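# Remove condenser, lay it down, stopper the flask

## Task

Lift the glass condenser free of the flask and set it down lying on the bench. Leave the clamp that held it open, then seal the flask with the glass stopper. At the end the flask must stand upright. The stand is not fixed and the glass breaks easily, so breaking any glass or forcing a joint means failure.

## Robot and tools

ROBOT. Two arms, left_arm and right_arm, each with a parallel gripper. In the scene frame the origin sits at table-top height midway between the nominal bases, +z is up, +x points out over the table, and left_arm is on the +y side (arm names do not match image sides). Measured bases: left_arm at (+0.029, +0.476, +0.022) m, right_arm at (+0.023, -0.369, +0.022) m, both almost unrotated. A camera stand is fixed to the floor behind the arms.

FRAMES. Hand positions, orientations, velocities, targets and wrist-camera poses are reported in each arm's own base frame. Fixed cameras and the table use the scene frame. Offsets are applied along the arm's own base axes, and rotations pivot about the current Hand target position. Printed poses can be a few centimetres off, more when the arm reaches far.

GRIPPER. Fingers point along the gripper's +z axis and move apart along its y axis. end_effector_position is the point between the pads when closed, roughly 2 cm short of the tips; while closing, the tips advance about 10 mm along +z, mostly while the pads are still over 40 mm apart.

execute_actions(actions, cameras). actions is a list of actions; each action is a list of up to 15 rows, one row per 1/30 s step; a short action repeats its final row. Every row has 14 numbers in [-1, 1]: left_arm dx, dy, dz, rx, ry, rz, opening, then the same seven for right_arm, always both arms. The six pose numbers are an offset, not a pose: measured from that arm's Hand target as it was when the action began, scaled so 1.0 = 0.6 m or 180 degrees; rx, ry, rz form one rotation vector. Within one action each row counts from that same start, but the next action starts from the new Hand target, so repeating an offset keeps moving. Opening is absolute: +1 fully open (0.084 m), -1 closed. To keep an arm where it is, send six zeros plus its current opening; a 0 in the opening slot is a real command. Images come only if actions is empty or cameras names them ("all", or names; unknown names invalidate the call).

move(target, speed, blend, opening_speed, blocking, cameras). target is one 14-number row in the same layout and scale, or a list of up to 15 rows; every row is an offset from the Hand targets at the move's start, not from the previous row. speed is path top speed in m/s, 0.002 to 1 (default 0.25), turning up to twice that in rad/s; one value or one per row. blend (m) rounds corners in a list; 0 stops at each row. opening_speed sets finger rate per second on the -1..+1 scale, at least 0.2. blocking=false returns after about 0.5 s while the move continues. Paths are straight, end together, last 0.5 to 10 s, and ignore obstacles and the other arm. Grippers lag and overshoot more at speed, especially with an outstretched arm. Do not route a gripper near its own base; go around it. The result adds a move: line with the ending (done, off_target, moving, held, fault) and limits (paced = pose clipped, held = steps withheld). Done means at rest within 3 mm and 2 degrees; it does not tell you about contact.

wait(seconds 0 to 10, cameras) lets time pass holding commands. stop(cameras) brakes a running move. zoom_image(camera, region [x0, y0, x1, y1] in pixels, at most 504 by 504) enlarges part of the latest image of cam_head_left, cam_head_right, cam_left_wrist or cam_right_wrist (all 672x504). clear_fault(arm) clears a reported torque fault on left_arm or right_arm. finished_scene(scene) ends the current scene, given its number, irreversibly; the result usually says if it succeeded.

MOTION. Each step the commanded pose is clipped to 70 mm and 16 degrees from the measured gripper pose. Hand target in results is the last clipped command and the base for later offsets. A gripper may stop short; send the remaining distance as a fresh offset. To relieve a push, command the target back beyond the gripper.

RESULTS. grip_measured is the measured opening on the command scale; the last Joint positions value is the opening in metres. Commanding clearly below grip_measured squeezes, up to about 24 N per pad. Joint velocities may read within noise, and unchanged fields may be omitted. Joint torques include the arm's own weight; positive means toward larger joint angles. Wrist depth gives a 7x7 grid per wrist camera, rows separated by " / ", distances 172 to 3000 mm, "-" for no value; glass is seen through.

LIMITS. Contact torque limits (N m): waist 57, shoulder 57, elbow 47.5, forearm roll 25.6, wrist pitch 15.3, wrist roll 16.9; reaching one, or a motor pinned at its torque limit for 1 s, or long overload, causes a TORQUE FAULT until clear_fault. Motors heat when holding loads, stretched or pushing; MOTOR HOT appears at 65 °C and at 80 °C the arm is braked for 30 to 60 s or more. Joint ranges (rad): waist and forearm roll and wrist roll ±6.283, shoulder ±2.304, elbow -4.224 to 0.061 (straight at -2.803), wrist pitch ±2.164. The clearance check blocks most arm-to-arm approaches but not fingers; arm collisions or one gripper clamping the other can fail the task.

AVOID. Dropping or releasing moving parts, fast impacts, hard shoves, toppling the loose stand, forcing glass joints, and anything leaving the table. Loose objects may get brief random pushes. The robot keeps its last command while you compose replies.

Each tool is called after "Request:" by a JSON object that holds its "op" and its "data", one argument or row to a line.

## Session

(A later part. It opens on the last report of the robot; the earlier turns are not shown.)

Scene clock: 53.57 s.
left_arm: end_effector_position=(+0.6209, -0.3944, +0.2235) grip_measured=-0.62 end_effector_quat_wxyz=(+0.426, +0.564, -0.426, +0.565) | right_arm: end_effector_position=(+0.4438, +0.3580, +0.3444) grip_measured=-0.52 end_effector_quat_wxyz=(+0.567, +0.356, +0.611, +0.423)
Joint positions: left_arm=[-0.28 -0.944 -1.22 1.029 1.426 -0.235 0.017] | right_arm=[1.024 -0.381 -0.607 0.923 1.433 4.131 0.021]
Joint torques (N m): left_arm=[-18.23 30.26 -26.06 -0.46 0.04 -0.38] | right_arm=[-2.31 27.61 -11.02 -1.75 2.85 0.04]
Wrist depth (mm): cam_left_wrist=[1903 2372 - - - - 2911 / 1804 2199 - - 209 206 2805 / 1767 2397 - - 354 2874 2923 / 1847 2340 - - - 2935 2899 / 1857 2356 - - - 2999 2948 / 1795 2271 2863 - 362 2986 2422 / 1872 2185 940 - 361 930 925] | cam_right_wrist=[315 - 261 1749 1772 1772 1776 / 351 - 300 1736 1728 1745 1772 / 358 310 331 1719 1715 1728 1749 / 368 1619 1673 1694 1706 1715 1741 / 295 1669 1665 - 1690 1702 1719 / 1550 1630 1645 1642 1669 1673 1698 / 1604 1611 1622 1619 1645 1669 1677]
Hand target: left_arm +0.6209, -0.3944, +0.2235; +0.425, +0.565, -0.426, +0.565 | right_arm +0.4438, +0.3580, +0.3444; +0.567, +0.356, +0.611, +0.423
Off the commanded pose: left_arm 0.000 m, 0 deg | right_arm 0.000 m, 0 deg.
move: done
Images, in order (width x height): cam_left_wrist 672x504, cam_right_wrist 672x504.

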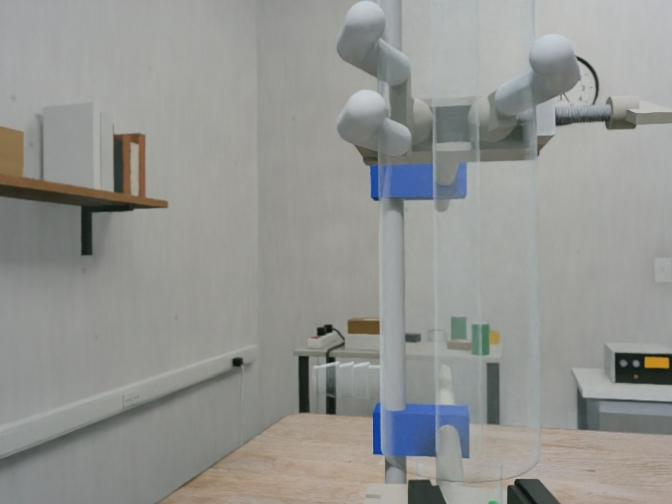

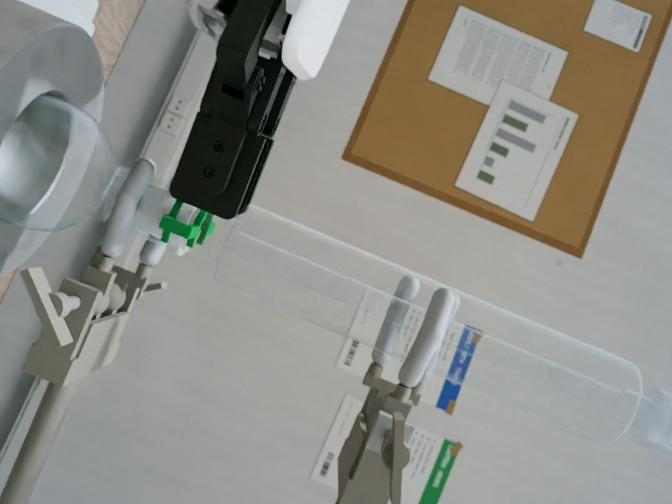

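Request:
{"op": "move", "data": {
  "target": [-0.0046,0.0160,0,0,0,0,-0.6,0,0,0,0,0,0,-0.5],
  "speed": 0.04,
  "cameras": ["cam_left_wrist", "cam_right_wrist"]
}}

Scene clock: 55.23 s.
left_arm: end_effector_position=(+0.6181, -0.3849, +0.2235) grip_measured=-0.62 end_effector_quat_wxyz=(+0.425, +0.565, -0.426, +0.565) | right_arm: end_effector_position=(+0.4438, +0.3580, +0.3444) grip_measured=-0.52 end_effector_quat_wxyz=(+0.567, +0.356, +0.611, +0.423)
Joint positions: left_arm=[-0.265 -0.937 -1.203 1.043 1.434 -0.229 0.017] | right_arm=[1.024 -0.381 -0.607 0.923 1.433 4.131 0.021]
Joint torques (N m): left_arm=[0.85 41.33 -13.78 0.54 2.24 0.39] | right_arm=[-1.81 28.11 -10.95 -1.38 2.85 0.05]
Wrist depth (mm): cam_left_wrist=[1919 2389 - - - 2986 2911 / 1813 2249 - - 232 2886 2886 / 1772 2228 - - 363 2999 2899 / 1893 2405 - - - 2973 2886 / 1898 2340 - - - 2999 2874 / 1776 2279 2863 - 368 2886 2414 / 1882 2192 944 - 361 934 930] | cam_right_wrist=[315 739 273 1749 1758 1772 1785 / 351 - 299 1749 1749 1745 1776 / 359 318 1698 1711 1719 1715 1749 / 368 1600 1681 1694 1698 1719 1723 / 295 1653 1681 - 1681 1698 1719 / 1553 1649 1645 1661 1661 1686 1686 / 1596 1615 1630 1626 1649 1661 1661]
Hand target: left_arm +0.6181, -0.3848, +0.2235; +0.425, +0.565, -0.426, +0.565 | right_arm +0.4438, +0.3580, +0.3444; +0.567, +0.356, +0.611, +0.423
Off the commanded pose: left_arm 0.000 m, 0 deg | right_arm 0.000 m, 0 deg.
move: done
Images, in order (width x height): cam_left_wrist 672x504, cam_right_wrist 672x504.

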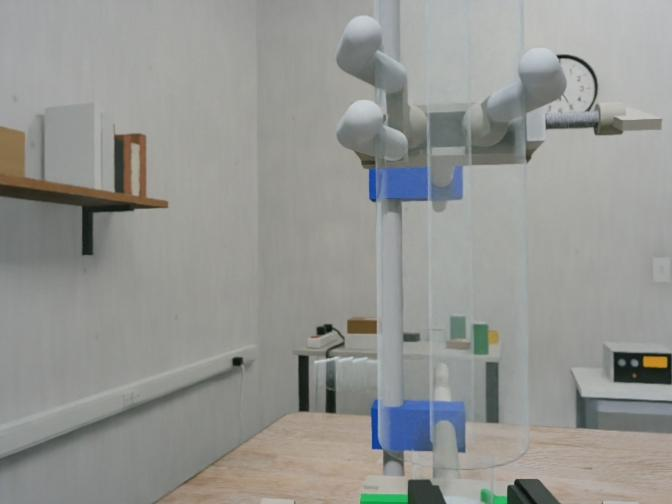

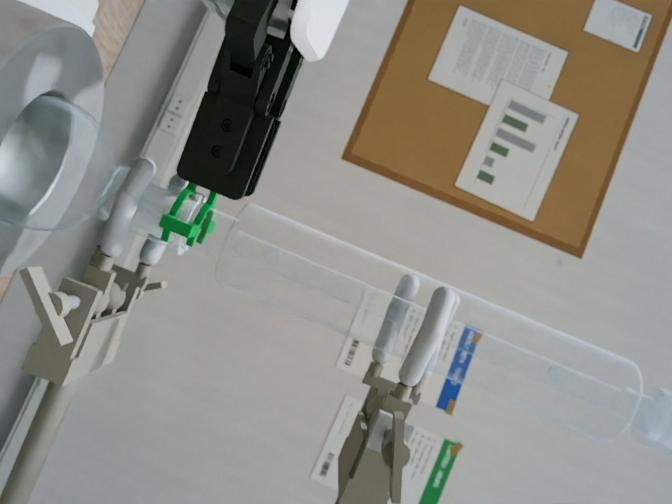

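Request:
{"op": "move", "data": {
  "target": [0,0,0,0,0,0,-0.95,0,0,0,0,0,0,-0.5],
  "opening_speed": 0.25,
  "cameras": ["cam_left_wrist", "cam_right_wrist"]
}}

Scene clock: 58.40 s.
left_arm: end_effector_position=(+0.6181, -0.3848, +0.2235) grip_measured=-0.89 end_effector_quat_wxyz=(+0.425, +0.565, -0.426, +0.565) | right_arm: end_effector_position=(+0.4438, +0.3580, +0.3444) grip_measured=-0.52 end_effector_quat_wxyz=(+0.567, +0.356, +0.611, +0.423)
Joint positions: left_arm=[-0.265 -0.936 -1.203 1.043 1.434 -0.228 0.005] | right_arm=[1.024 -0.381 -0.607 0.923 1.433 4.131 0.021]
Joint torques (N m): left_arm=[-1.68 38.79 -13.7 -0.02 2.22 0.37] | right_arm=[-1.59 28.32 -11.78 -1.45 2.95 0.19]
Wrist depth (mm): cam_left_wrist=[1862 2271 - - - 2999 2899 / 1795 2235 - - 232 2935 2874 / 1776 2206 - - 364 2986 2923 / 1882 2348 - - - 2973 2863 / 1867 2309 - - - 2960 2923 / 1809 2257 2960 - 369 2948 2405 / 1862 2220 1037 - 362 930 926] | cam_right_wrist=[315 740 273 1754 1767 1763 1785 / 351 - 310 1728 1736 1745 1758 / 359 318 1694 1711 1728 1719 1749 / 368 1611 1677 1690 1715 1728 1741 / 295 1653 1677 - 1690 1702 1711 / 1557 1642 1649 1645 1677 1677 1702 / 1600 1604 1615 1638 1649 1661 1661]
Hand target: left_arm +0.6181, -0.3848, +0.2235; +0.425, +0.565, -0.426, +0.565 | right_arm +0.4438, +0.3580, +0.3444; +0.567, +0.356, +0.611, +0.423
Off the commanded pose: left_arm 0.000 m, 0 deg | right_arm 0.000 m, 0 deg.
move: done
Images, in order (width x height): cam_left_wrist 672x504, cam_right_wrist 672x504.

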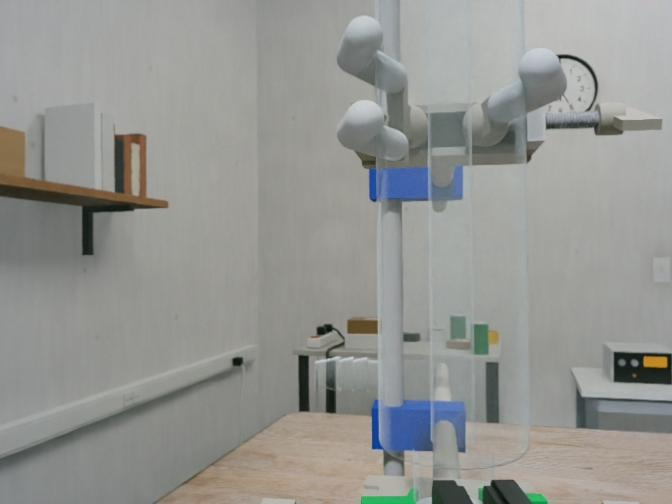

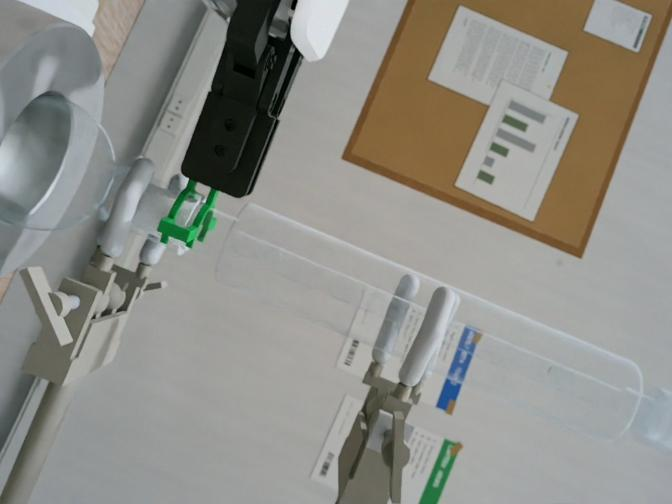

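Request:
{"op": "move", "data": {
  "target": [-0.0046,0.0160,0,0,0,0,-1,0,0,0,0,0,0,-0.5],
  "speed": 0.03,
  "cameras": ["cam_left_wrist", "cam_right_wrist"]
}}

Scene clock: 59.47 s.
left_arm: end_effector_position=(+0.6154, -0.3752, +0.2235) grip_measured=-0.89 end_effector_quat_wxyz=(+0.425, +0.565, -0.426, +0.565) | right_arm: end_effector_position=(+0.4438, +0.3580, +0.3444) grip_measured=-0.52 end_effector_quat_wxyz=(+0.567, +0.356, +0.611, +0.423)
Joint positions: left_arm=[-0.25 -0.929 -1.186 1.057 1.442 -0.223 0.005] | right_arm=[1.024 -0.381 -0.607 0.923 1.433 4.131 0.021]
Joint torques (N m): left_arm=[3.21 40.38 -13.46 -0.69 2.54 0.54] | right_arm=[-1.45 28.15 -10.98 -1.44 2.84 0.12]
Wrist depth (mm): cam_left_wrist=[1924 2242 - - - 2935 2851 / 1818 2257 - 202 238 2948 2886 / 1776 2235 - - 373 2923 2986 / 1867 2389 - - - 2973 2960 / 1842 2422 - - - 2923 2886 / 1804 2257 2973 - 378 2986 2381 / 1857 2213 1043 - 940 936 929] | cam_right_wrist=[315 739 283 1749 1754 1758 1795 / 351 - 309 1741 1728 1741 1763 / 358 317 1694 1711 1732 1719 1758 / 369 1619 1677 1702 1702 1719 1741 / 295 1653 1661 - 1686 1702 1706 / 1550 1626 1657 1653 1669 1677 1698 / 1593 1607 1626 1626 1649 1661 1677]
Hand target: left_arm +0.6153, -0.3752, +0.2235; +0.425, +0.565, -0.426, +0.565 | right_arm +0.4438, +0.3580, +0.3444; +0.567, +0.356, +0.611, +0.423
Off the commanded pose: left_arm 0.000 m, 0 deg | right_arm 0.000 m, 0 deg.
move: done
Images, in order (width x height): cam_left_wrist 672x504, cam_right_wrist 672x504.

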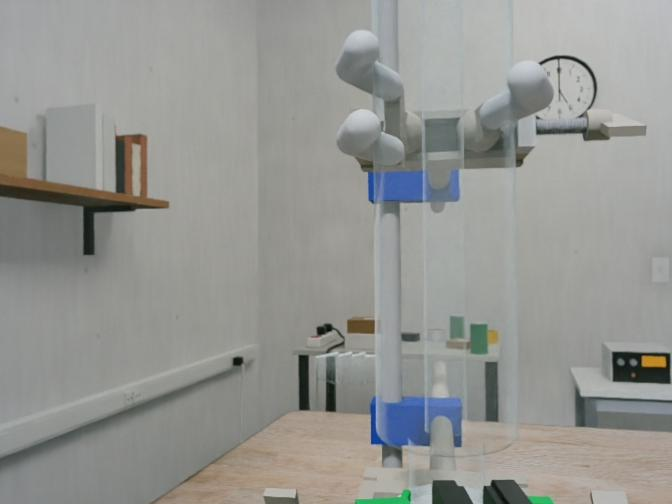

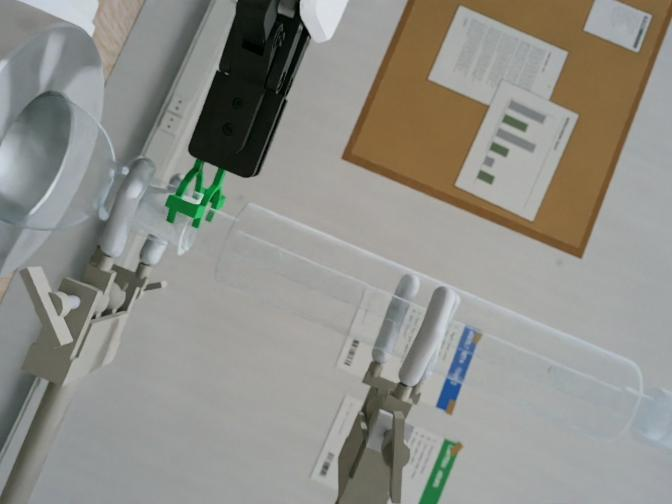

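Request:
{"op": "move", "data": {
  "target": [-0.023,0.0801,0,0,0,0,-1,0,0,0,0,0,0,-0.5],
  "speed": 0.06,
  "cameras": ["cam_left_wrist", "cam_right_wrist"]
}}

Scene clock: 60.97 s.
left_arm: end_effector_position=(+0.6016, -0.3272, +0.2235) grip_measured=-0.89 end_effector_quat_wxyz=(+0.425, +0.565, -0.426, +0.565) | right_arm: end_effector_position=(+0.4438, +0.3580, +0.3444) grip_measured=-0.52 end_effector_quat_wxyz=(+0.567, +0.356, +0.611, +0.423)
Joint positions: left_arm=[-0.171 -0.896 -1.112 1.131 1.477 -0.194 0.005] | right_arm=[1.024 -0.381 -0.607 0.923 1.433 4.131 0.021]
Joint torques (N m): left_arm=[2.8 38.95 -13.52 0.31 2.37 0.33] | right_arm=[-1.71 28.46 -10.42 -1.13 2.93 0.24]
Wrist depth (mm): cam_left_wrist=[1919 2389 - - - - 2935 / 1847 2397 - - - 2999 - / 1715 2119 - 424 421 - 2923 / 1877 2381 - - - - 2911 / 1898 2389 - - - - 2960 / 1795 2286 - 1157 1160 - 2302 / 1882 2264 1039 - 238 851 931] | cam_right_wrist=[314 741 305 1754 1776 1763 1790 / 352 1690 1711 1719 1741 1745 1781 / 358 338 1702 1719 1728 1719 1741 / 370 1607 1673 1706 1702 1728 1732 / 295 1665 1661 - 1677 1698 1719 / 1550 1634 1653 1657 1649 1686 1702 / 1593 1611 1615 1630 1661 1649 1661]
Hand target: left_arm +0.6015, -0.3272, +0.2235; +0.425, +0.565, -0.426, +0.565 | right_arm +0.4438, +0.3580, +0.3444; +0.567, +0.356, +0.611, +0.423
Off the commanded pose: left_arm 0.000 m, 0 deg | right_arm 0.000 m, 0 deg.
move: done
Images, in order (width x height): cam_left_wrist 672x504, cam_right_wrist 672x504.

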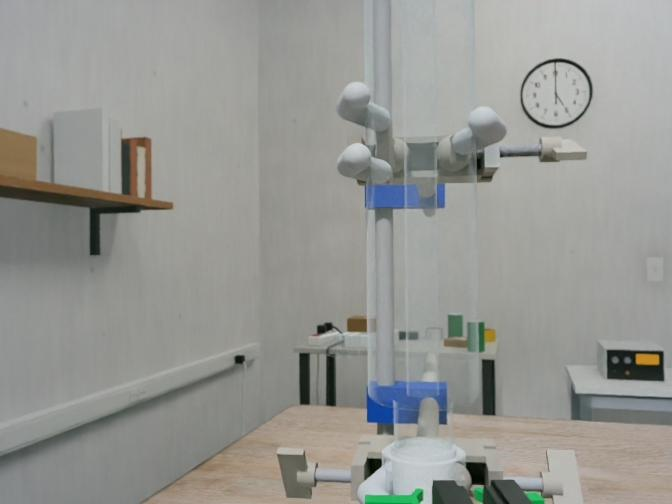

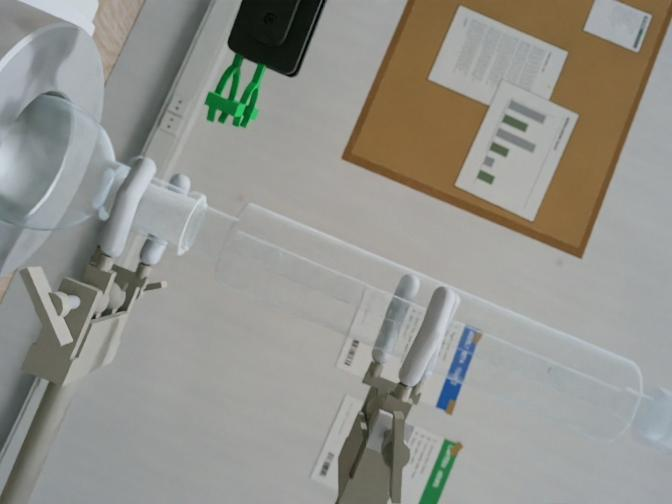

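Request:
{"op": "move", "data": {
  "target": [-0.119,0.1787,0.0442,0,0,0.304,-1,0,0,0,0,0,0,-0.5],
  "speed": 0.25,
  "cameras": ["cam_left_wrist", "cam_right_wrist", "cam_head_left"]
}}

Scene clock: 65.33 s.
left_arm: end_effector_position=(+0.5301, -0.2200, +0.2500) grip_measured=-0.89 end_effector_quat_wxyz=(+0.118, +0.697, -0.119, +0.697) | right_arm: end_effector_position=(+0.4438, +0.3580, +0.3444) grip_measured=-0.52 end_effector_quat_wxyz=(+0.567, +0.356, +0.611, +0.423)
Joint positions: left_arm=[-0.435 -0.592 -0.505 -0.098 1.657 -0.008 0.005] | right_arm=[1.024 -0.381 -0.607 0.923 1.433 4.131 0.021]
Joint torques (N m): left_arm=[-5.99 25.78 -6.77 -0.58 0.61 -0.51] | right_arm=[-1.08 27.17 -10.82 -1.05 2.94 0.35]
Wrist depth (mm): cam_left_wrist=[1397 1499 1564 1645 1736 1882 1979 / 1391 1487 1560 1649 1745 1823 1968 / 1400 1474 1571 1649 1736 1818 1719 / 1397 1487 1571 1619 1749 1842 1968 / 1391 1471 1567 1649 1719 1818 1974 / 1420 1480 1560 1630 1749 1818 1940 / 1386 1443 1516 1596 1694 1799 1893] | cam_right_wrist=[315 1728 1745 1763 1763 1767 1790 / 351 1715 1732 1728 1732 1749 1767 / 358 338 1702 1728 1719 1719 1745 / 369 1607 1681 1706 1702 1732 1741 / 295 1653 1686 - 1669 1711 1698 / 1571 1634 1653 1645 1661 1669 1686 / 1596 1615 1611 1630 1645 1653 1681]
Hand target: left_arm +0.5301, -0.2200, +0.2500; +0.118, +0.697, -0.119, +0.697 | right_arm +0.4438, +0.3580, +0.3444; +0.567, +0.356, +0.611, +0.423
Off the commanded pose: left_arm 0.000 m, 0 deg | right_arm 0.000 m, 0 deg.
move: done
Images, in order (width x height): cam_head_left 672x504, cam_left_wrist 672x504, cam_right_wrist 672x504.

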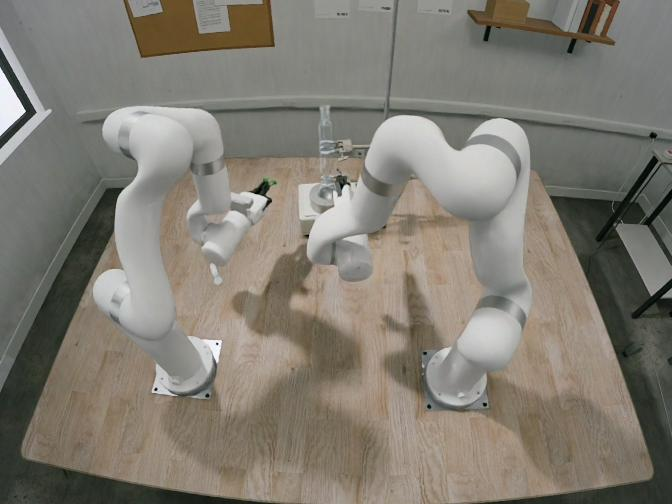

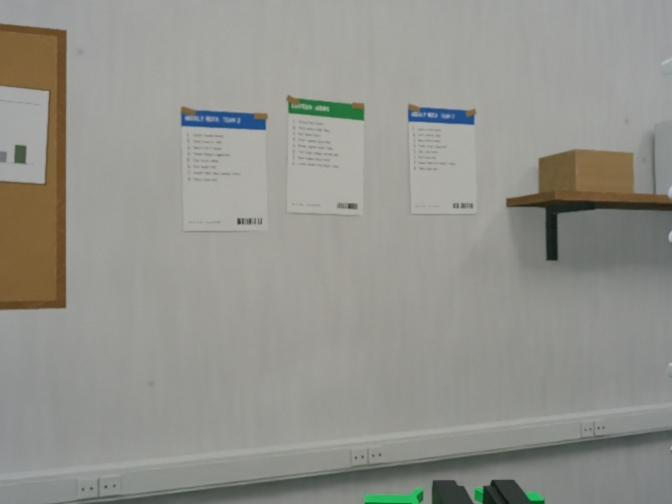

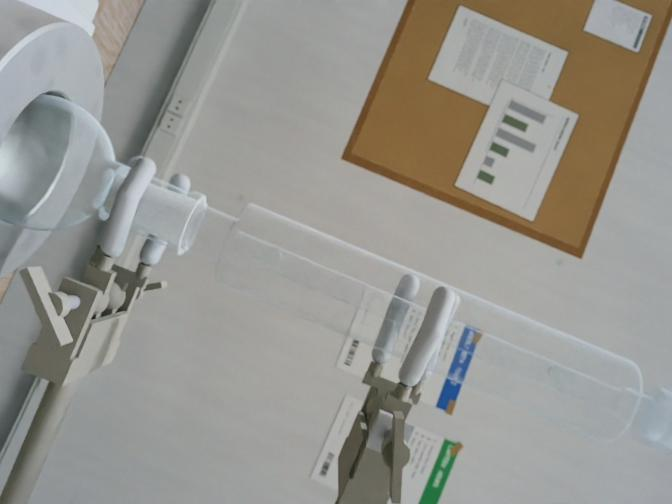

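Request:
{"op": "move", "data": {
  "target": [0.03,-0.02,-0.25,0.0404,0.1154,0,-1,0,0,0,0,0,0,-0.5],
  "speed": 0.25
}}

Request:
{"op": "move", "data": {
  "target": [0,0,-0.095,0,0,0,-1,0,0,0,0,0,0,-0.5],
  "speed": 0.1,
  "cameras": ["cam_left_wrist", "cam_head_left"]
}}

Scene clock: 67.97 s.
left_arm: end_effector_position=(+0.5481, -0.2320, +0.1000) grip_measured=-0.89 end_effector_quat_wxyz=(+0.094, +0.817, -0.139, +0.551) | right_arm: end_effector_position=(+0.4438, +0.3580, +0.3444) grip_measured=-0.52 end_effector_quat_wxyz=(+0.567, +0.356, +0.611, +0.423)
Joint positions: left_arm=[-0.439 -0.804 -0.663 -0.097 1.327 -0.014 0.005] | right_arm=[1.024 -0.381 -0.607 0.923 1.433 4.131 0.021]
Joint torques (N m): left_arm=[1.23 23.13 -11.63 0.44 0.63 -0.3] | right_arm=[-1.49 27.75 -10.65 -1.44 2.96 0.28]
Wrist depth (mm): cam_left_wrist=[1307 1369 1420 1499 1589 1669 1763 / 1332 1397 1477 1536 1638 1728 1833 / 1372 1434 1499 1582 1694 1736 293 / 1417 1499 1543 653 651 336 251 / 528 527 524 494 308 270 253 / 418 397 415 394 318 256 223 / 347 344 345 344 342 266 214] | cam_right_wrist=[315 1741 1741 1763 1758 1772 1795 / 351 1694 1723 1728 1736 1754 1758 / 358 338 1702 1719 1719 1711 1754 / 369 1615 1681 1694 1723 1719 1741 / 295 1653 1673 - 1681 1702 1698 / 1550 1642 1634 1645 1653 1673 1706 / 1582 1626 1626 1630 1642 1661 1677]
Hand target: left_arm +0.5481, -0.2320, +0.1000; +0.094, +0.817, -0.139, +0.551 | right_arm +0.4438, +0.3580, +0.3444; +0.567, +0.356, +0.611, +0.423
Off the commanded pose: left_arm 0.000 m, 0 deg | right_arm 0.000 m, 0 deg.
move: done

Scene clock: 68.97 s.
left_arm: end_effector_position=(+0.5482, -0.2320, +0.0430) grip_measured=-0.89 end_effector_quat_wxyz=(+0.094, +0.817, -0.139, +0.551) | right_arm: end_effector_position=(+0.4438, +0.3580, +0.3444) grip_measured=-0.52 end_effector_quat_wxyz=(+0.567, +0.356, +0.611, +0.423)
Joint positions: left_arm=[-0.439 -0.972 -0.738 -0.095 1.419 -0.023 0.005] | right_arm=[1.024 -0.381 -0.607 0.923 1.433 4.131 0.021]
Joint torques (N m): left_arm=[0.69 23.82 -8.77 0.45 2.35 -0.46] | right_arm=[-2.76 27.49 -10.9 -0.8 2.92 0.24]
Wrist depth (mm): cam_left_wrist=[1315 1350 1428 1503 1596 1657 1732 / 1335 1394 1471 1550 1634 1711 230 / 1350 1414 1462 1519 297 266 236 / 498 497 494 494 292 241 204 / 399 400 397 374 308 248 203 / 316 316 315 314 298 256 207 / 262 261 261 260 260 259 213] | cam_right_wrist=[315 1732 1736 1767 1772 1785 1795 / 351 1686 1728 1741 1732 1754 1767 / 359 338 1706 1711 1715 1723 1767 / 368 1619 1677 1690 1702 1719 1732 / 295 1642 1669 - 1681 1698 1719 / 1564 1626 1645 1653 1657 1673 1694 / 1596 1615 1622 1634 1649 1665 1669]
Hand target: left_arm +0.5481, -0.2320, +0.0430; +0.094, +0.817, -0.139, +0.551 | right_arm +0.4438, +0.3580, +0.3444; +0.567, +0.356, +0.611, +0.423
Off the commanded pose: left_arm 0.000 m, 0 deg | right_arm 0.000 m, 0 deg.
move: done
Images, in order (width x height): cam_head_left 672x504, cam_left_wrist 672x504.

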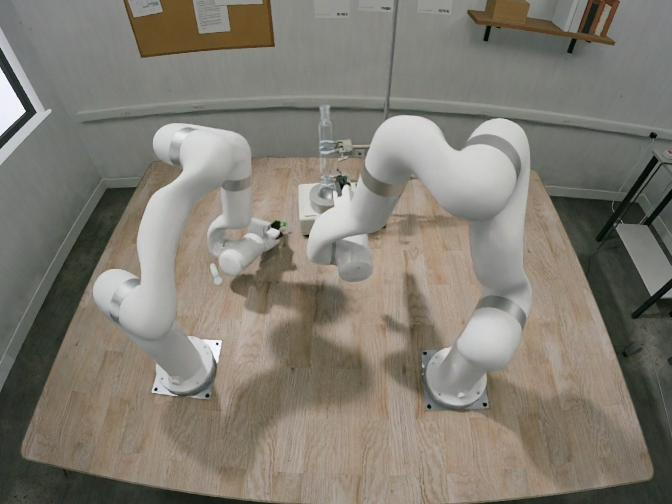

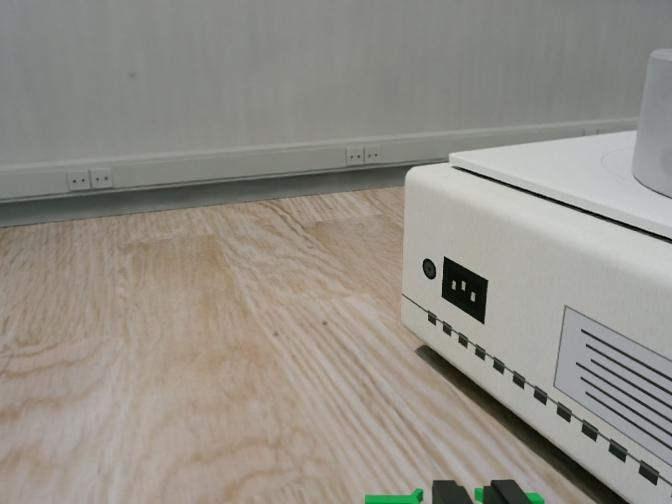

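Request:
{"op": "move", "data": {
  "target": [-0.05,0.1167,0,0,0,0,-1,0,0,0,0,0,0,-0.5],
  "speed": 0.2
}}

Request:
{"op": "move", "data": {
  "target": [0,0,-0.0383,0,0,0,-1,0,0,0,0,0,0,-0.5],
  "speed": 0.04,
  "cameras": ["cam_left_wrist", "cam_head_left"]
}}

Scene clock: 70.47 s.
left_arm: end_effector_position=(+0.5182, -0.1619, +0.0430) grip_measured=-0.89 end_effector_quat_wxyz=(+0.094, +0.817, -0.139, +0.551) | right_arm: end_effector_position=(+0.4438, +0.3580, +0.3444) grip_measured=-0.52 end_effector_quat_wxyz=(+0.567, +0.356, +0.611, +0.423)
Joint positions: left_arm=[-0.278 -0.964 -0.617 0.055 1.533 0.021 0.005] | right_arm=[1.024 -0.381 -0.607 0.923 1.433 4.131 0.021]
Joint torques (N m): left_arm=[2.56 30.73 -1.33 0.47 2.2 0.65] | right_arm=[-2.31 27.78 -10.92 -0.83 2.84 0.42]
Wrist depth (mm): cam_left_wrist=[1327 1391 1437 1550 1596 1706 1795 / 1386 1420 1509 1578 1634 1767 348 / 1366 1443 1468 1567 655 335 293 / 499 498 497 492 492 343 293 / 400 398 397 395 394 349 299 / 317 315 314 314 313 312 297 / 262 261 262 260 259 259 259] | cam_right_wrist=[315 1741 1741 1763 1763 1767 1799 / 351 1694 1719 1736 1736 1745 1763 / 359 338 1690 1711 1723 1719 1741 / 368 1604 1690 1681 1715 1711 1732 / 295 1653 1673 - 1686 1690 1702 / 1553 1626 1657 1657 1681 1686 1694 / 1589 1615 1619 1642 1642 1661 1673]
Hand target: left_arm +0.5181, -0.1619, +0.0430; +0.094, +0.817, -0.139, +0.551 | right_arm +0.4438, +0.3580, +0.3444; +0.567, +0.356, +0.611, +0.423
Off the commanded pose: left_arm 0.000 m, 0 deg | right_arm 0.000 m, 0 deg.
move: done

Scene clock: 71.40 s.
left_arm: end_effector_position=(+0.5181, -0.1619, +0.0200) grip_measured=-0.89 end_effector_quat_wxyz=(+0.094, +0.817, -0.139, +0.551) | right_arm: end_effector_position=(+0.4438, +0.3580, +0.3444) grip_measured=-0.52 end_effector_quat_wxyz=(+0.567, +0.356, +0.611, +0.423)
Joint positions: left_arm=[-0.278 -1.035 -0.655 0.055 1.566 0.022 0.005] | right_arm=[1.024 -0.381 -0.607 0.923 1.433 4.131 0.021]
Joint torques (N m): left_arm=[1.54 24.02 -6.01 -0.09 2.26 0.36] | right_arm=[-1.23 29.55 -11.51 -1.19 2.88 0.22]
Wrist depth (mm): cam_left_wrist=[1322 1394 1449 1516 1600 1711 1754 / 1356 1425 1490 1567 1642 342 310 / 1348 1402 572 638 565 333 285 / 435 433 430 430 429 343 293 / 348 348 347 344 344 323 303 / 276 275 275 273 273 272 272 / 228 227 227 226 226 226 226] | cam_right_wrist=[315 1741 1741 1754 1754 1776 1785 / 351 1694 1723 1749 1745 1745 1772 / 359 337 1694 1711 1711 1719 1749 / 369 1604 1698 1681 1723 1723 1732 / 295 1649 1669 - 1681 1690 1698 / 1560 1645 1642 1657 1661 1677 1715 / 1604 1604 1634 1634 1642 1665 1673]
Hand target: left_arm +0.5181, -0.1619, +0.0200; +0.094, +0.817, -0.139, +0.551 | right_arm +0.4438, +0.3580, +0.3444; +0.567, +0.356, +0.611, +0.423
Off the commanded pose: left_arm 0.000 m, 0 deg | right_arm 0.000 m, 0 deg.
move: done
Images, in order (width x height): cam_head_left 672x504, cam_left_wrist 672x504.

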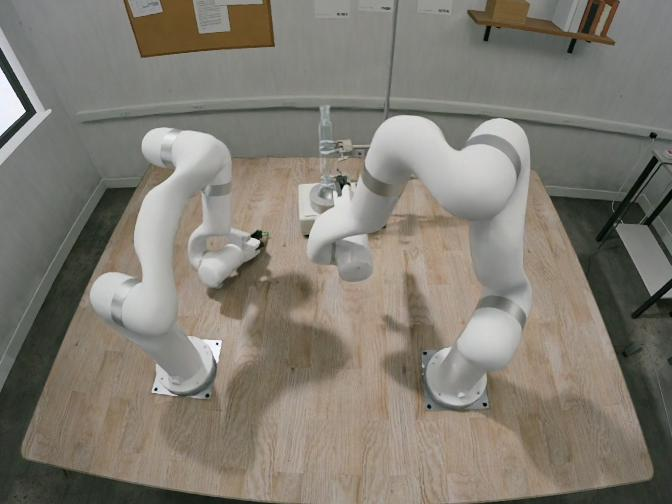

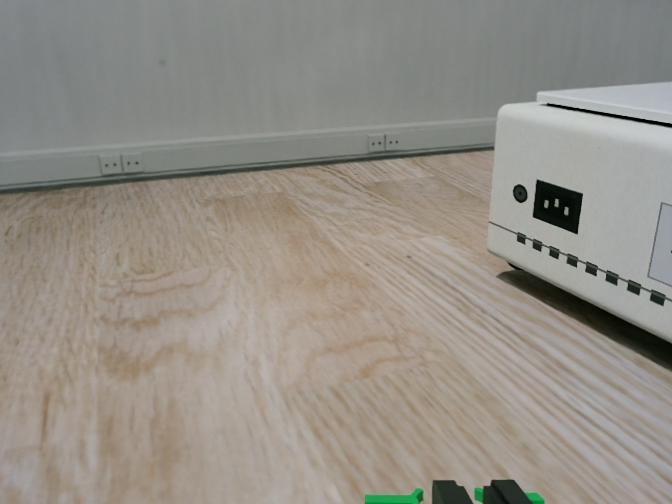

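Request:
{"op": "move", "data": {
  "target": [0,0,-0.01167,0,0,0,-1,0,0,0,0,0,0,-0.5],
  "speed": 0.02
}}

Request:
{"op": "move", "data": {
  "target": [0,0,-0.005,0,0,0,-1,0,0,0,0,0,0,-0.5],
  "speed": 0.015,
  "cameras": ["cam_left_wrist"]
}}

Scene clock: 72.57 s.
left_arm: end_effector_position=(+0.5181, -0.1619, +0.0130) grip_measured=-0.89 end_effector_quat_wxyz=(+0.094, +0.817, -0.139, +0.551) | right_arm: end_effector_position=(+0.4438, +0.3580, +0.3444) grip_measured=-0.52 end_effector_quat_wxyz=(+0.567, +0.356, +0.611, +0.423)
Joint positions: left_arm=[-0.278 -1.057 -0.667 0.055 1.575 0.023 0.005] | right_arm=[1.024 -0.381 -0.607 0.923 1.433 4.131 0.021]
Joint torques (N m): left_arm=[1.34 23.65 -5.89 -0.37 2.48 0.32] | right_arm=[-1.67 29.28 -10.85 -1.04 2.99 0.33]
Wrist depth (mm): cam_left_wrist=[1350 1391 1474 1523 1604 1694 1754 / 1375 1417 1506 1582 1630 331 294 / 1322 551 615 545 542 333 285 / 417 414 412 411 410 343 293 / 333 331 331 330 329 327 299 / 263 262 261 261 260 259 259 / 218 217 217 217 217 216 215] | cam_right_wrist=[315 1741 1745 1758 1758 1772 1781 / 351 1706 1728 1741 1741 1749 1776 / 359 337 1694 1715 1719 1732 1754 / 368 1607 1694 1719 1719 1715 1732 / 295 1645 1657 - 1686 1698 1706 / 1550 1622 1638 1649 1665 1681 1706 / 1619 1604 1630 1634 1642 1649 1661]
Hand target: left_arm +0.5181, -0.1619, +0.0130; +0.094, +0.817, -0.139, +0.551 | right_arm +0.4438, +0.3580, +0.3444; +0.567, +0.356, +0.611, +0.423
Off the commanded pose: left_arm 0.000 m, 0 deg | right_arm 0.000 m, 0 deg.
move: done

Scene clock: 73.27 s.
left_arm: end_effector_position=(+0.5181, -0.1619, +0.0100) grip_measured=-0.89 end_effector_quat_wxyz=(+0.094, +0.817, -0.139, +0.551) | right_arm: end_effector_position=(+0.4438, +0.3580, +0.3444) grip_measured=-0.52 end_effector_quat_wxyz=(+0.567, +0.356, +0.611, +0.423)
Joint positions: left_arm=[-0.278 -1.066 -0.672 0.055 1.579 0.023 0.005] | right_arm=[1.024 -0.381 -0.607 0.923 1.433 4.131 0.021]
Joint torques (N m): left_arm=[0.98 21.9 -4.9 -0.05 2.35 0.46] | right_arm=[-2.02 28.59 -10.62 -1.49 2.92 0.42]
Wrist depth (mm): cam_left_wrist=[1315 1380 1434 1539 1611 1706 1767 / 1377 1434 1493 1571 1638 327 296 / 543 539 598 534 530 335 286 / 408 405 404 403 402 359 293 / 326 325 324 323 321 321 300 / 258 257 256 256 255 254 253 / 213 213 213 212 211 211 211] | cam_right_wrist=[315 1723 1732 1745 1758 1776 1785 / 351 1694 1732 1732 1749 1741 1763 / 359 337 1698 1711 1723 1719 1758 / 368 1596 1673 1686 1715 1715 1741 / 295 1653 1657 - 1681 1698 1719 / 1553 1630 1657 1645 1669 1681 1698 / 1593 1615 1626 1638 1642 1645 1657]
Hand target: left_arm +0.5181, -0.1619, +0.0100; +0.094, +0.817, -0.139, +0.551 | right_arm +0.4438, +0.3580, +0.3444; +0.567, +0.356, +0.611, +0.423
Off the commanded pose: left_arm 0.000 m, 0 deg | right_arm 0.000 m, 0 deg.
move: done
Images, in order (width x height): cam_left_wrist 672x504.

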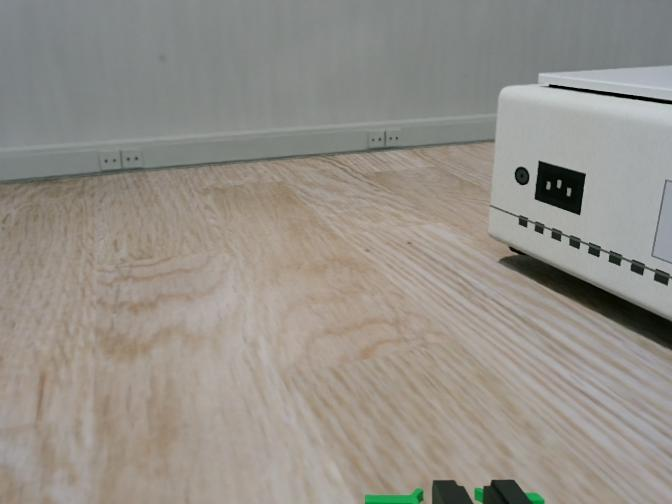

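Request:
{"op": "move", "data": {
  "target": [0,0,-0.005,0,0,0,-1,0,0,0,0,0,0,-0.5],
  "speed": 0.015
}}

Request:
{"op": "move", "data": {
  "target": [0,0,-0.005,0,0,0,-1,0,0,0,0,0,0,-0.5],
  "speed": 0.015,
  "cameras": ["cam_left_wrist"]
}}

Scene clock: 74.40 s.
left_arm: end_effector_position=(+0.5182, -0.1619, +0.0070) grip_measured=-0.89 end_effector_quat_wxyz=(+0.094, +0.817, -0.139, +0.551) | right_arm: end_effector_position=(+0.4438, +0.3580, +0.3444) grip_measured=-0.52 end_effector_quat_wxyz=(+0.567, +0.356, +0.611, +0.423)
Joint positions: left_arm=[-0.278 -1.075 -0.677 0.055 1.583 0.023 0.005] | right_arm=[1.024 -0.381 -0.607 0.923 1.433 4.131 0.021]
Joint torques (N m): left_arm=[1.79 22.55 -5.64 0.54 2.07 0.45] | right_arm=[-1.41 29.24 -11.03 -0.83 3.01 0.21]
Wrist depth (mm): cam_left_wrist=[1310 1397 1440 1533 1589 1706 1767 / 1364 1437 1483 1571 1630 326 285 / 531 589 590 521 520 335 285 / 398 397 397 394 392 362 293 / 320 318 317 316 315 315 295 / 252 252 251 251 250 249 249 / 209 209 208 208 208 207 206] | cam_right_wrist=[315 1723 1728 1767 1767 1781 1781 / 351 1702 1715 1736 1728 1749 1772 / 358 337 1702 1706 1719 1723 1754 / 368 1615 1690 1698 1715 1702 1741 / 295 1657 1669 - 1673 1698 1702 / 1560 1622 1653 1642 1665 1673 1690 / 1585 1611 1626 1622 1642 1653 1657]
Hand target: left_arm +0.5181, -0.1619, +0.0070; +0.094, +0.817, -0.139, +0.551 | right_arm +0.4438, +0.3580, +0.3444; +0.567, +0.356, +0.611, +0.423
Off the commanded pose: left_arm 0.000 m, 0 deg | right_arm 0.000 m, 0 deg.
move: done

Scene clock: 75.10 s.
left_arm: end_effector_position=(+0.5181, -0.1619, +0.0040) grip_measured=-0.89 end_effector_quat_wxyz=(+0.094, +0.817, -0.139, +0.551) | right_arm: end_effector_position=(+0.4438, +0.3580, +0.3444) grip_measured=-0.52 end_effector_quat_wxyz=(+0.567, +0.356, +0.611, +0.423)
Joint positions: left_arm=[-0.278 -1.084 -0.683 0.055 1.587 0.024 0.005] | right_arm=[1.024 -0.381 -0.607 0.923 1.433 4.131 0.021]
Joint torques (N m): left_arm=[0.54 22.8 -5.94 0.19 1.79 0.43] | right_arm=[-1.4 27.4 -11.01 -1.21 2.8 0.23]
Wrist depth (mm): cam_left_wrist=[1335 1386 1471 1536 1634 1694 1754 / 1366 1425 1480 1560 1615 326 281 / 520 577 516 569 511 334 286 / 392 389 387 386 385 354 284 / 313 312 311 310 309 308 289 / 247 247 246 245 245 244 244 / 205 204 204 203 203 203 202] | cam_right_wrist=[315 1728 1749 1758 1754 1772 1795 / 351 1698 1732 1736 1736 1749 1754 / 358 338 1702 1715 1711 1723 1745 / 368 1611 1681 1702 1715 1715 1741 / 295 1657 1669 - 1677 1702 1723 / 1560 1645 1634 1649 1657 1677 1690 / 1593 1604 1622 1634 1645 1665 1669]
Hand target: left_arm +0.5181, -0.1619, +0.0040; +0.094, +0.817, -0.139, +0.551 | right_arm +0.4438, +0.3580, +0.3444; +0.567, +0.356, +0.611, +0.423
Off the commanded pose: left_arm 0.000 m, 0 deg | right_arm 0.000 m, 0 deg.
move: done
Images, in order (width x height): cam_left_wrist 672x504.

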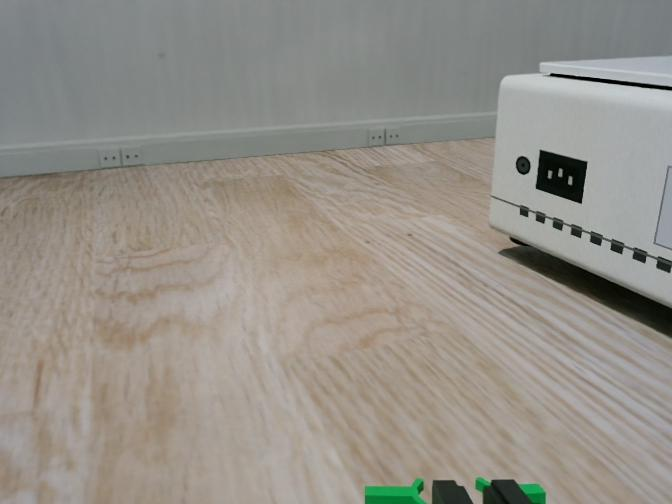

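Request:
{"op": "move", "data": {
  "target": [0,0,0,0,0,0,-0.55,0,0,0,0,0,0,-0.5],
  "opening_speed": 0.25,
  "cameras": ["cam_left_wrist"]
}}

Request:
{"op": "move", "data": {
  "target": [-0.0729,0.0255,0.0334,0,0,0,-0.55,0,0,0,0,0,0,-0.5],
  "speed": 0.06,
  "cameras": ["cam_left_wrist"]
}}

Scene clock: 77.57 s.
left_arm: end_effector_position=(+0.5181, -0.1619, +0.0040) grip_measured=-0.57 end_effector_quat_wxyz=(+0.094, +0.817, -0.139, +0.551) | right_arm: end_effector_position=(+0.4438, +0.3580, +0.3444) grip_measured=-0.52 end_effector_quat_wxyz=(+0.567, +0.356, +0.611, +0.423)
Joint positions: left_arm=[-0.278 -1.084 -0.683 0.055 1.587 0.024 0.019] | right_arm=[1.024 -0.381 -0.607 0.923 1.433 4.131 0.021]
Joint torques (N m): left_arm=[-0.81 29.51 -4.84 0.43 1.25 0.41] | right_arm=[-2.15 30.01 -11.5 -0.74 2.92 0.36]
Wrist depth (mm): cam_left_wrist=[1322 1391 1431 1519 1600 1702 1776 / 1375 1425 1496 1557 1630 327 281 / 519 577 513 572 509 334 285 / 391 389 388 387 384 354 285 / 313 312 311 310 308 308 288 / 247 246 245 245 244 244 244 / 204 204 203 203 203 203 202] | cam_right_wrist=[315 1736 1736 1772 1745 1763 1785 / 351 1694 1723 1736 1736 1736 1772 / 358 338 1711 1719 1706 1719 1741 / 369 1611 1681 1698 1711 1723 1732 / 295 1642 1665 - 1677 1694 1715 / 1557 1630 1645 1661 1665 1681 1702 / 1596 1596 1638 1638 1649 1657 1673]
Hand target: left_arm +0.5181, -0.1619, +0.0040; +0.094, +0.817, -0.139, +0.551 | right_arm +0.4438, +0.3580, +0.3444; +0.567, +0.356, +0.611, +0.423
Off the commanded pose: left_arm 0.000 m, 0 deg | right_arm 0.000 m, 0 deg.
move: done
Images, in order (width x height): cam_left_wrist 672x504.

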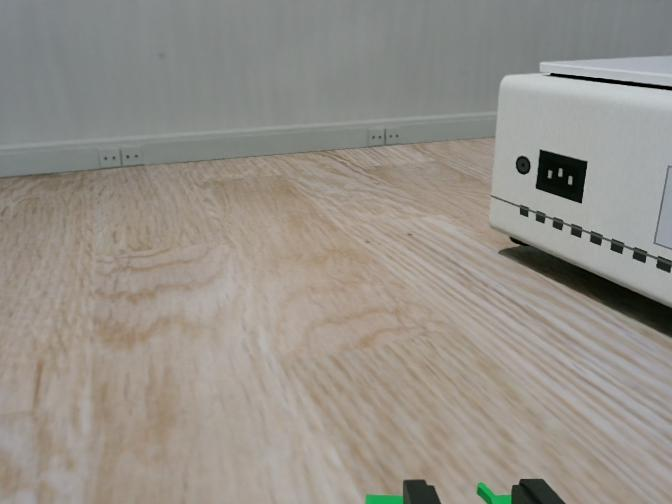

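Scene clock: 78.77 s.
left_arm: end_effector_position=(+0.4744, -0.1466, +0.0240) grip_measured=-0.57 end_effector_quat_wxyz=(+0.094, +0.817, -0.139, +0.551) | right_arm: end_effector_position=(+0.4438, +0.3580, +0.3444) grip_measured=-0.52 end_effector_quat_wxyz=(+0.567, +0.356, +0.611, +0.423)
Joint positions: left_arm=[-0.268 -1.036 -0.553 0.064 1.669 0.033 0.019] | right_arm=[1.024 -0.381 -0.607 0.923 1.433 4.131 0.021]
Joint torques (N m): left_arm=[2.76 28.42 2.06 0.27 2.35 0.56] | right_arm=[-1.11 27.34 -10.62 -1.16 2.91 0.32]
Wrist depth (mm): cam_left_wrist=[1358 1431 1490 1550 1665 1749 - / 1411 1462 1529 1593 1690 374 336 / 1348 595 660 586 524 365 312 / 446 445 444 442 438 374 320 / 357 355 355 354 352 352 328 / 282 281 281 280 280 279 278 / 234 233 233 232 223 232 231] | cam_right_wrist=[315 1741 1736 1776 1758 1767 1781 / 351 1698 1719 1728 1736 1745 1749 / 359 338 1711 1711 1711 1711 1754 / 369 1607 1669 1698 1702 1715 1732 / 295 1645 1669 - 1677 1702 1715 / 1560 1642 1645 1649 1665 1698 1706 / 1600 1619 1626 1630 1665 1661 1661]
Hand target: left_arm +0.4744, -0.1466, +0.0240; +0.094, +0.817, -0.139, +0.551 | right_arm +0.4438, +0.3580, +0.3444; +0.567, +0.356, +0.611, +0.423
Off the commanded pose: left_arm 0.000 m, 0 deg | right_arm 0.000 m, 0 deg.
move: done
Images, in order (width x height): cam_left_wrist 672x504.

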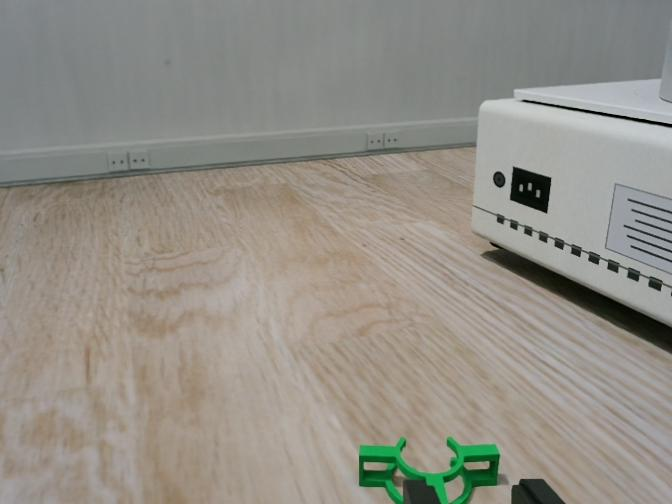

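Request:
{"op": "move", "data": {
  "target": [0.06,-0.02,0.4983,-0.0404,-0.1154,0,-0.2,0,0,0,0,0,0,-0.5],
  "speed": 0.25
}}

Request:
{"op": "move", "data": {
  "target": [0.1522,-0.2670,0.1000,0,0,-0.304,1,0,0,0,0,0,0,-0.5],
  "speed": 0.25,
  "cameras": ["cam_left_wrist", "cam_head_left", "cam_right_wrist"]
}}

Scene clock: 81.37 s.
left_arm: end_effector_position=(+0.5104, -0.1586, +0.3230) grip_measured=-0.21 end_effector_quat_wxyz=(+0.118, +0.697, -0.119, +0.697) | right_arm: end_effector_position=(+0.4438, +0.3580, +0.3444) grip_measured=-0.52 end_effector_quat_wxyz=(+0.567, +0.356, +0.611, +0.423)
Joint positions: left_arm=[-0.271 -0.289 -0.358 0.067 1.502 -0.004 0.035] | right_arm=[1.024 -0.381 -0.607 0.923 1.433 4.131 0.021]
Joint torques (N m): left_arm=[-3.63 21.5 -14.66 -0.85 0.72 -0.43] | right_arm=[-0.83 27.87 -10.84 -1.13 2.9 0.28]
Wrist depth (mm): cam_left_wrist=[1428 1529 1571 1665 1781 1872 1957 / 1405 1523 1578 1677 1767 1872 1996 / 1408 1493 1567 1665 1758 1813 1946 / 1428 1493 1585 1677 1728 1872 1974 / 1414 1506 1564 1669 1763 1852 1957 / 1449 1499 1567 1642 1745 1818 1935 / 1417 1490 1529 1619 1698 1799 1935] | cam_right_wrist=[315 1728 1736 1785 1758 1758 1781 / 351 1706 1715 1719 1723 1741 1763 / 358 338 1702 1706 1711 1719 1749 / 368 1615 1690 1702 1723 1715 1728 / 295 1649 1665 - 1690 1698 1715 / 1567 1630 1653 1653 1649 1694 1706 / 1593 1607 1615 1619 1638 1661 1645]
Hand target: left_arm +0.5104, -0.1586, +0.3230; +0.118, +0.697, -0.119, +0.697 | right_arm +0.4438, +0.3580, +0.3444; +0.567, +0.356, +0.611, +0.423
Off the commanded pose: left_arm 0.000 m, 0 deg | right_arm 0.000 m, 0 deg.
move: done

Scene clock: 83.80 s.
left_arm: end_effector_position=(+0.6017, -0.3188, +0.3830) grip_measured=+1.00 end_effector_quat_wxyz=(+0.425, +0.565, -0.426, +0.565) | right_arm: end_effector_position=(+0.4438, +0.3580, +0.3444) grip_measured=-0.52 end_effector_quat_wxyz=(+0.567, +0.356, +0.611, +0.423)
Joint positions: left_arm=[-0.155 -0.573 -1.053 1.181 1.375 -0.44 0.084] | right_arm=[1.024 -0.381 -0.607 0.923 1.433 4.131 0.021]
Joint torques (N m): left_arm=[-4.54 28.27 -23.12 -0.23 2.41 -0.49] | right_arm=[0.01 28.75 -10.82 -0.9 2.77 0.13]
Wrist depth (mm): cam_left_wrist=[1914 2340 - - - - 2986 / 1946 2422 - - - - 2973 / 1862 2213 - - - - 2923 / 1741 2106 - - - - 2973 / 1888 2439 - - - - 2948 / 1951 2264 - 438 2510 - 2510 / 1823 2356 2911 - 305 - 2851] | cam_right_wrist=[315 1736 1736 1767 1754 - 266 / 351 1694 1706 1732 1719 - 265 / 358 337 1694 1723 1723 1736 1772 / 368 1596 1673 1698 1711 1723 1732 / 295 1649 1661 - 1677 1694 1719 / 1557 1642 1638 1649 1657 1677 1698 / 1604 1604 1634 1638 1649 1665 1661]
Hand target: left_arm +0.6017, -0.3188, +0.3830; +0.425, +0.565, -0.426, +0.565 | right_arm +0.4438, +0.3580, +0.3444; +0.567, +0.356, +0.611, +0.423
Off the commanded pose: left_arm 0.000 m, 0 deg | right_arm 0.000 m, 0 deg.
move: done
Images, in order (width x height): cam_head_left 672x504, cam_left_wrist 672x504, cam_right_wrist 672x504.

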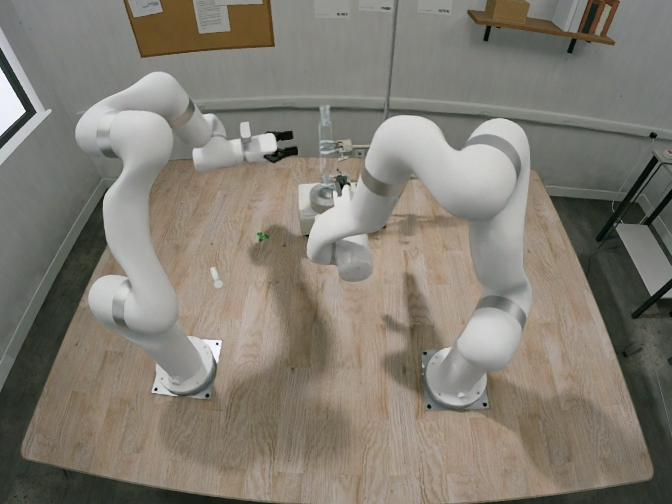

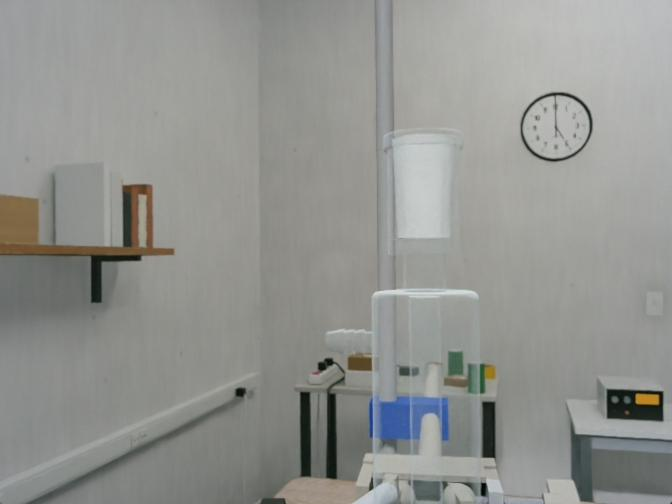

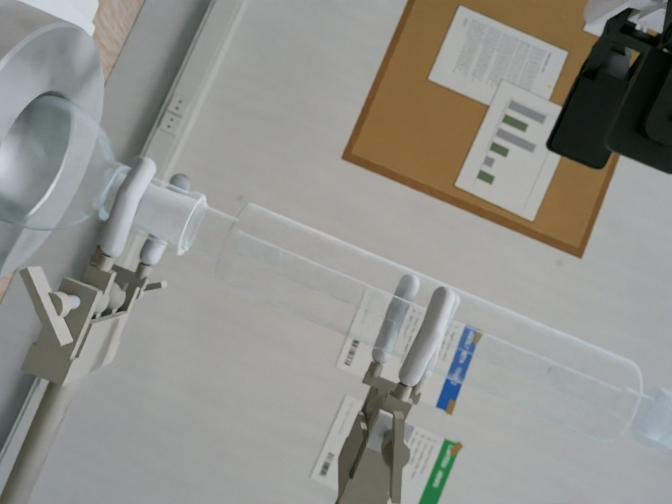

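Request:
{"op": "zoom_image", "data": {
  "camera": "cam_left_wrist",
  "region": [260, 400, 600, 504]
}}

Scaled by 1.482 from the camera's 672x504 image, which has a finer 960x720 frame.

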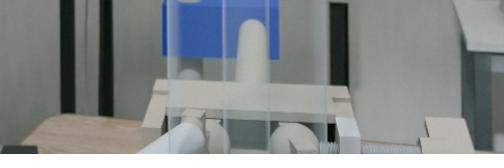

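Request:
{"op": "move", "data": {
  "target": [0.02297,-0.0801,0.005,0,0,0,1,0,0,0,0,0,0,-0.5],
  "speed": 0.1,
  "cameras": ["cam_left_wrist", "cam_right_wrist"]
}}

Scene clock: 86.47 s.
left_arm: end_effector_position=(+0.6155, -0.3669, +0.3860) grip_measured=+1.00 end_effector_quat_wxyz=(+0.425, +0.565, -0.426, +0.565) | right_arm: end_effector_position=(+0.4438, +0.3580, +0.3444) grip_measured=-0.52 end_effector_quat_wxyz=(+0.567, +0.356, +0.611, +0.423)
Joint positions: left_arm=[-0.236 -0.611 -1.125 1.114 1.326 -0.456 0.084] | right_arm=[1.024 -0.381 -0.607 0.923 1.433 4.131 0.021]
Joint torques (N m): left_arm=[-3.29 28.7 -23.55 -1.13 0.59 -0.35] | right_arm=[-1.11 29.37 -10.8 -0.64 2.89 0.32]
Wrist depth (mm): cam_left_wrist=[1914 2439 - - - - 2911 / 1877 2397 2948 - - 2986 2863 / 1809 2405 2760 - - - 2851 / 1795 2242 - - - 2999 2911 / 1852 2364 - - - - 2935 / 1888 2257 - - 2492 - 2675 / 1818 2364 - - 378 - 2851] | cam_right_wrist=[315 1749 1741 1758 1745 - 272 / 351 1698 1719 1736 1732 - 273 / 359 338 1698 1719 1723 - 269 / 368 1611 1686 1706 1698 364 273 / 295 1645 1669 - 1686 1694 1702 / 1557 1622 1645 1649 1661 1677 1702 / 1589 1615 1634 1630 1645 1665 1669]
Hand target: left_arm +0.6155, -0.3669, +0.3860; +0.425, +0.565, -0.426, +0.565 | right_arm +0.4438, +0.3580, +0.3444; +0.567, +0.356, +0.611, +0.423
Off the commanded pose: left_arm 0.000 m, 0 deg | right_arm 0.000 m, 0 deg.
move: done
Images, in order (width x height): cam_left_wrist 672x504, cam_right_wrist 672x504.

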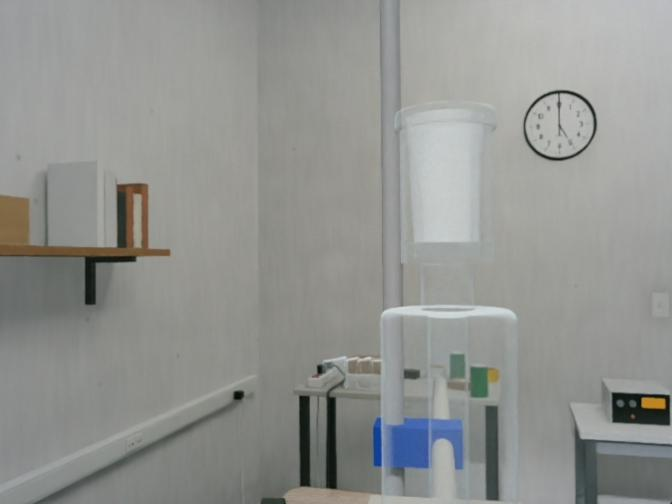

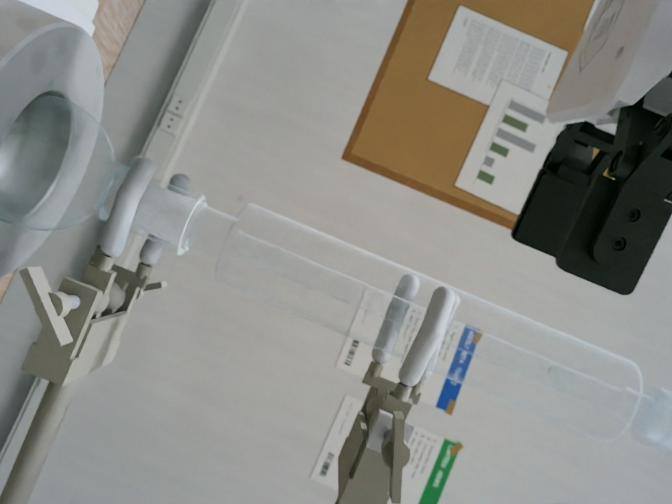

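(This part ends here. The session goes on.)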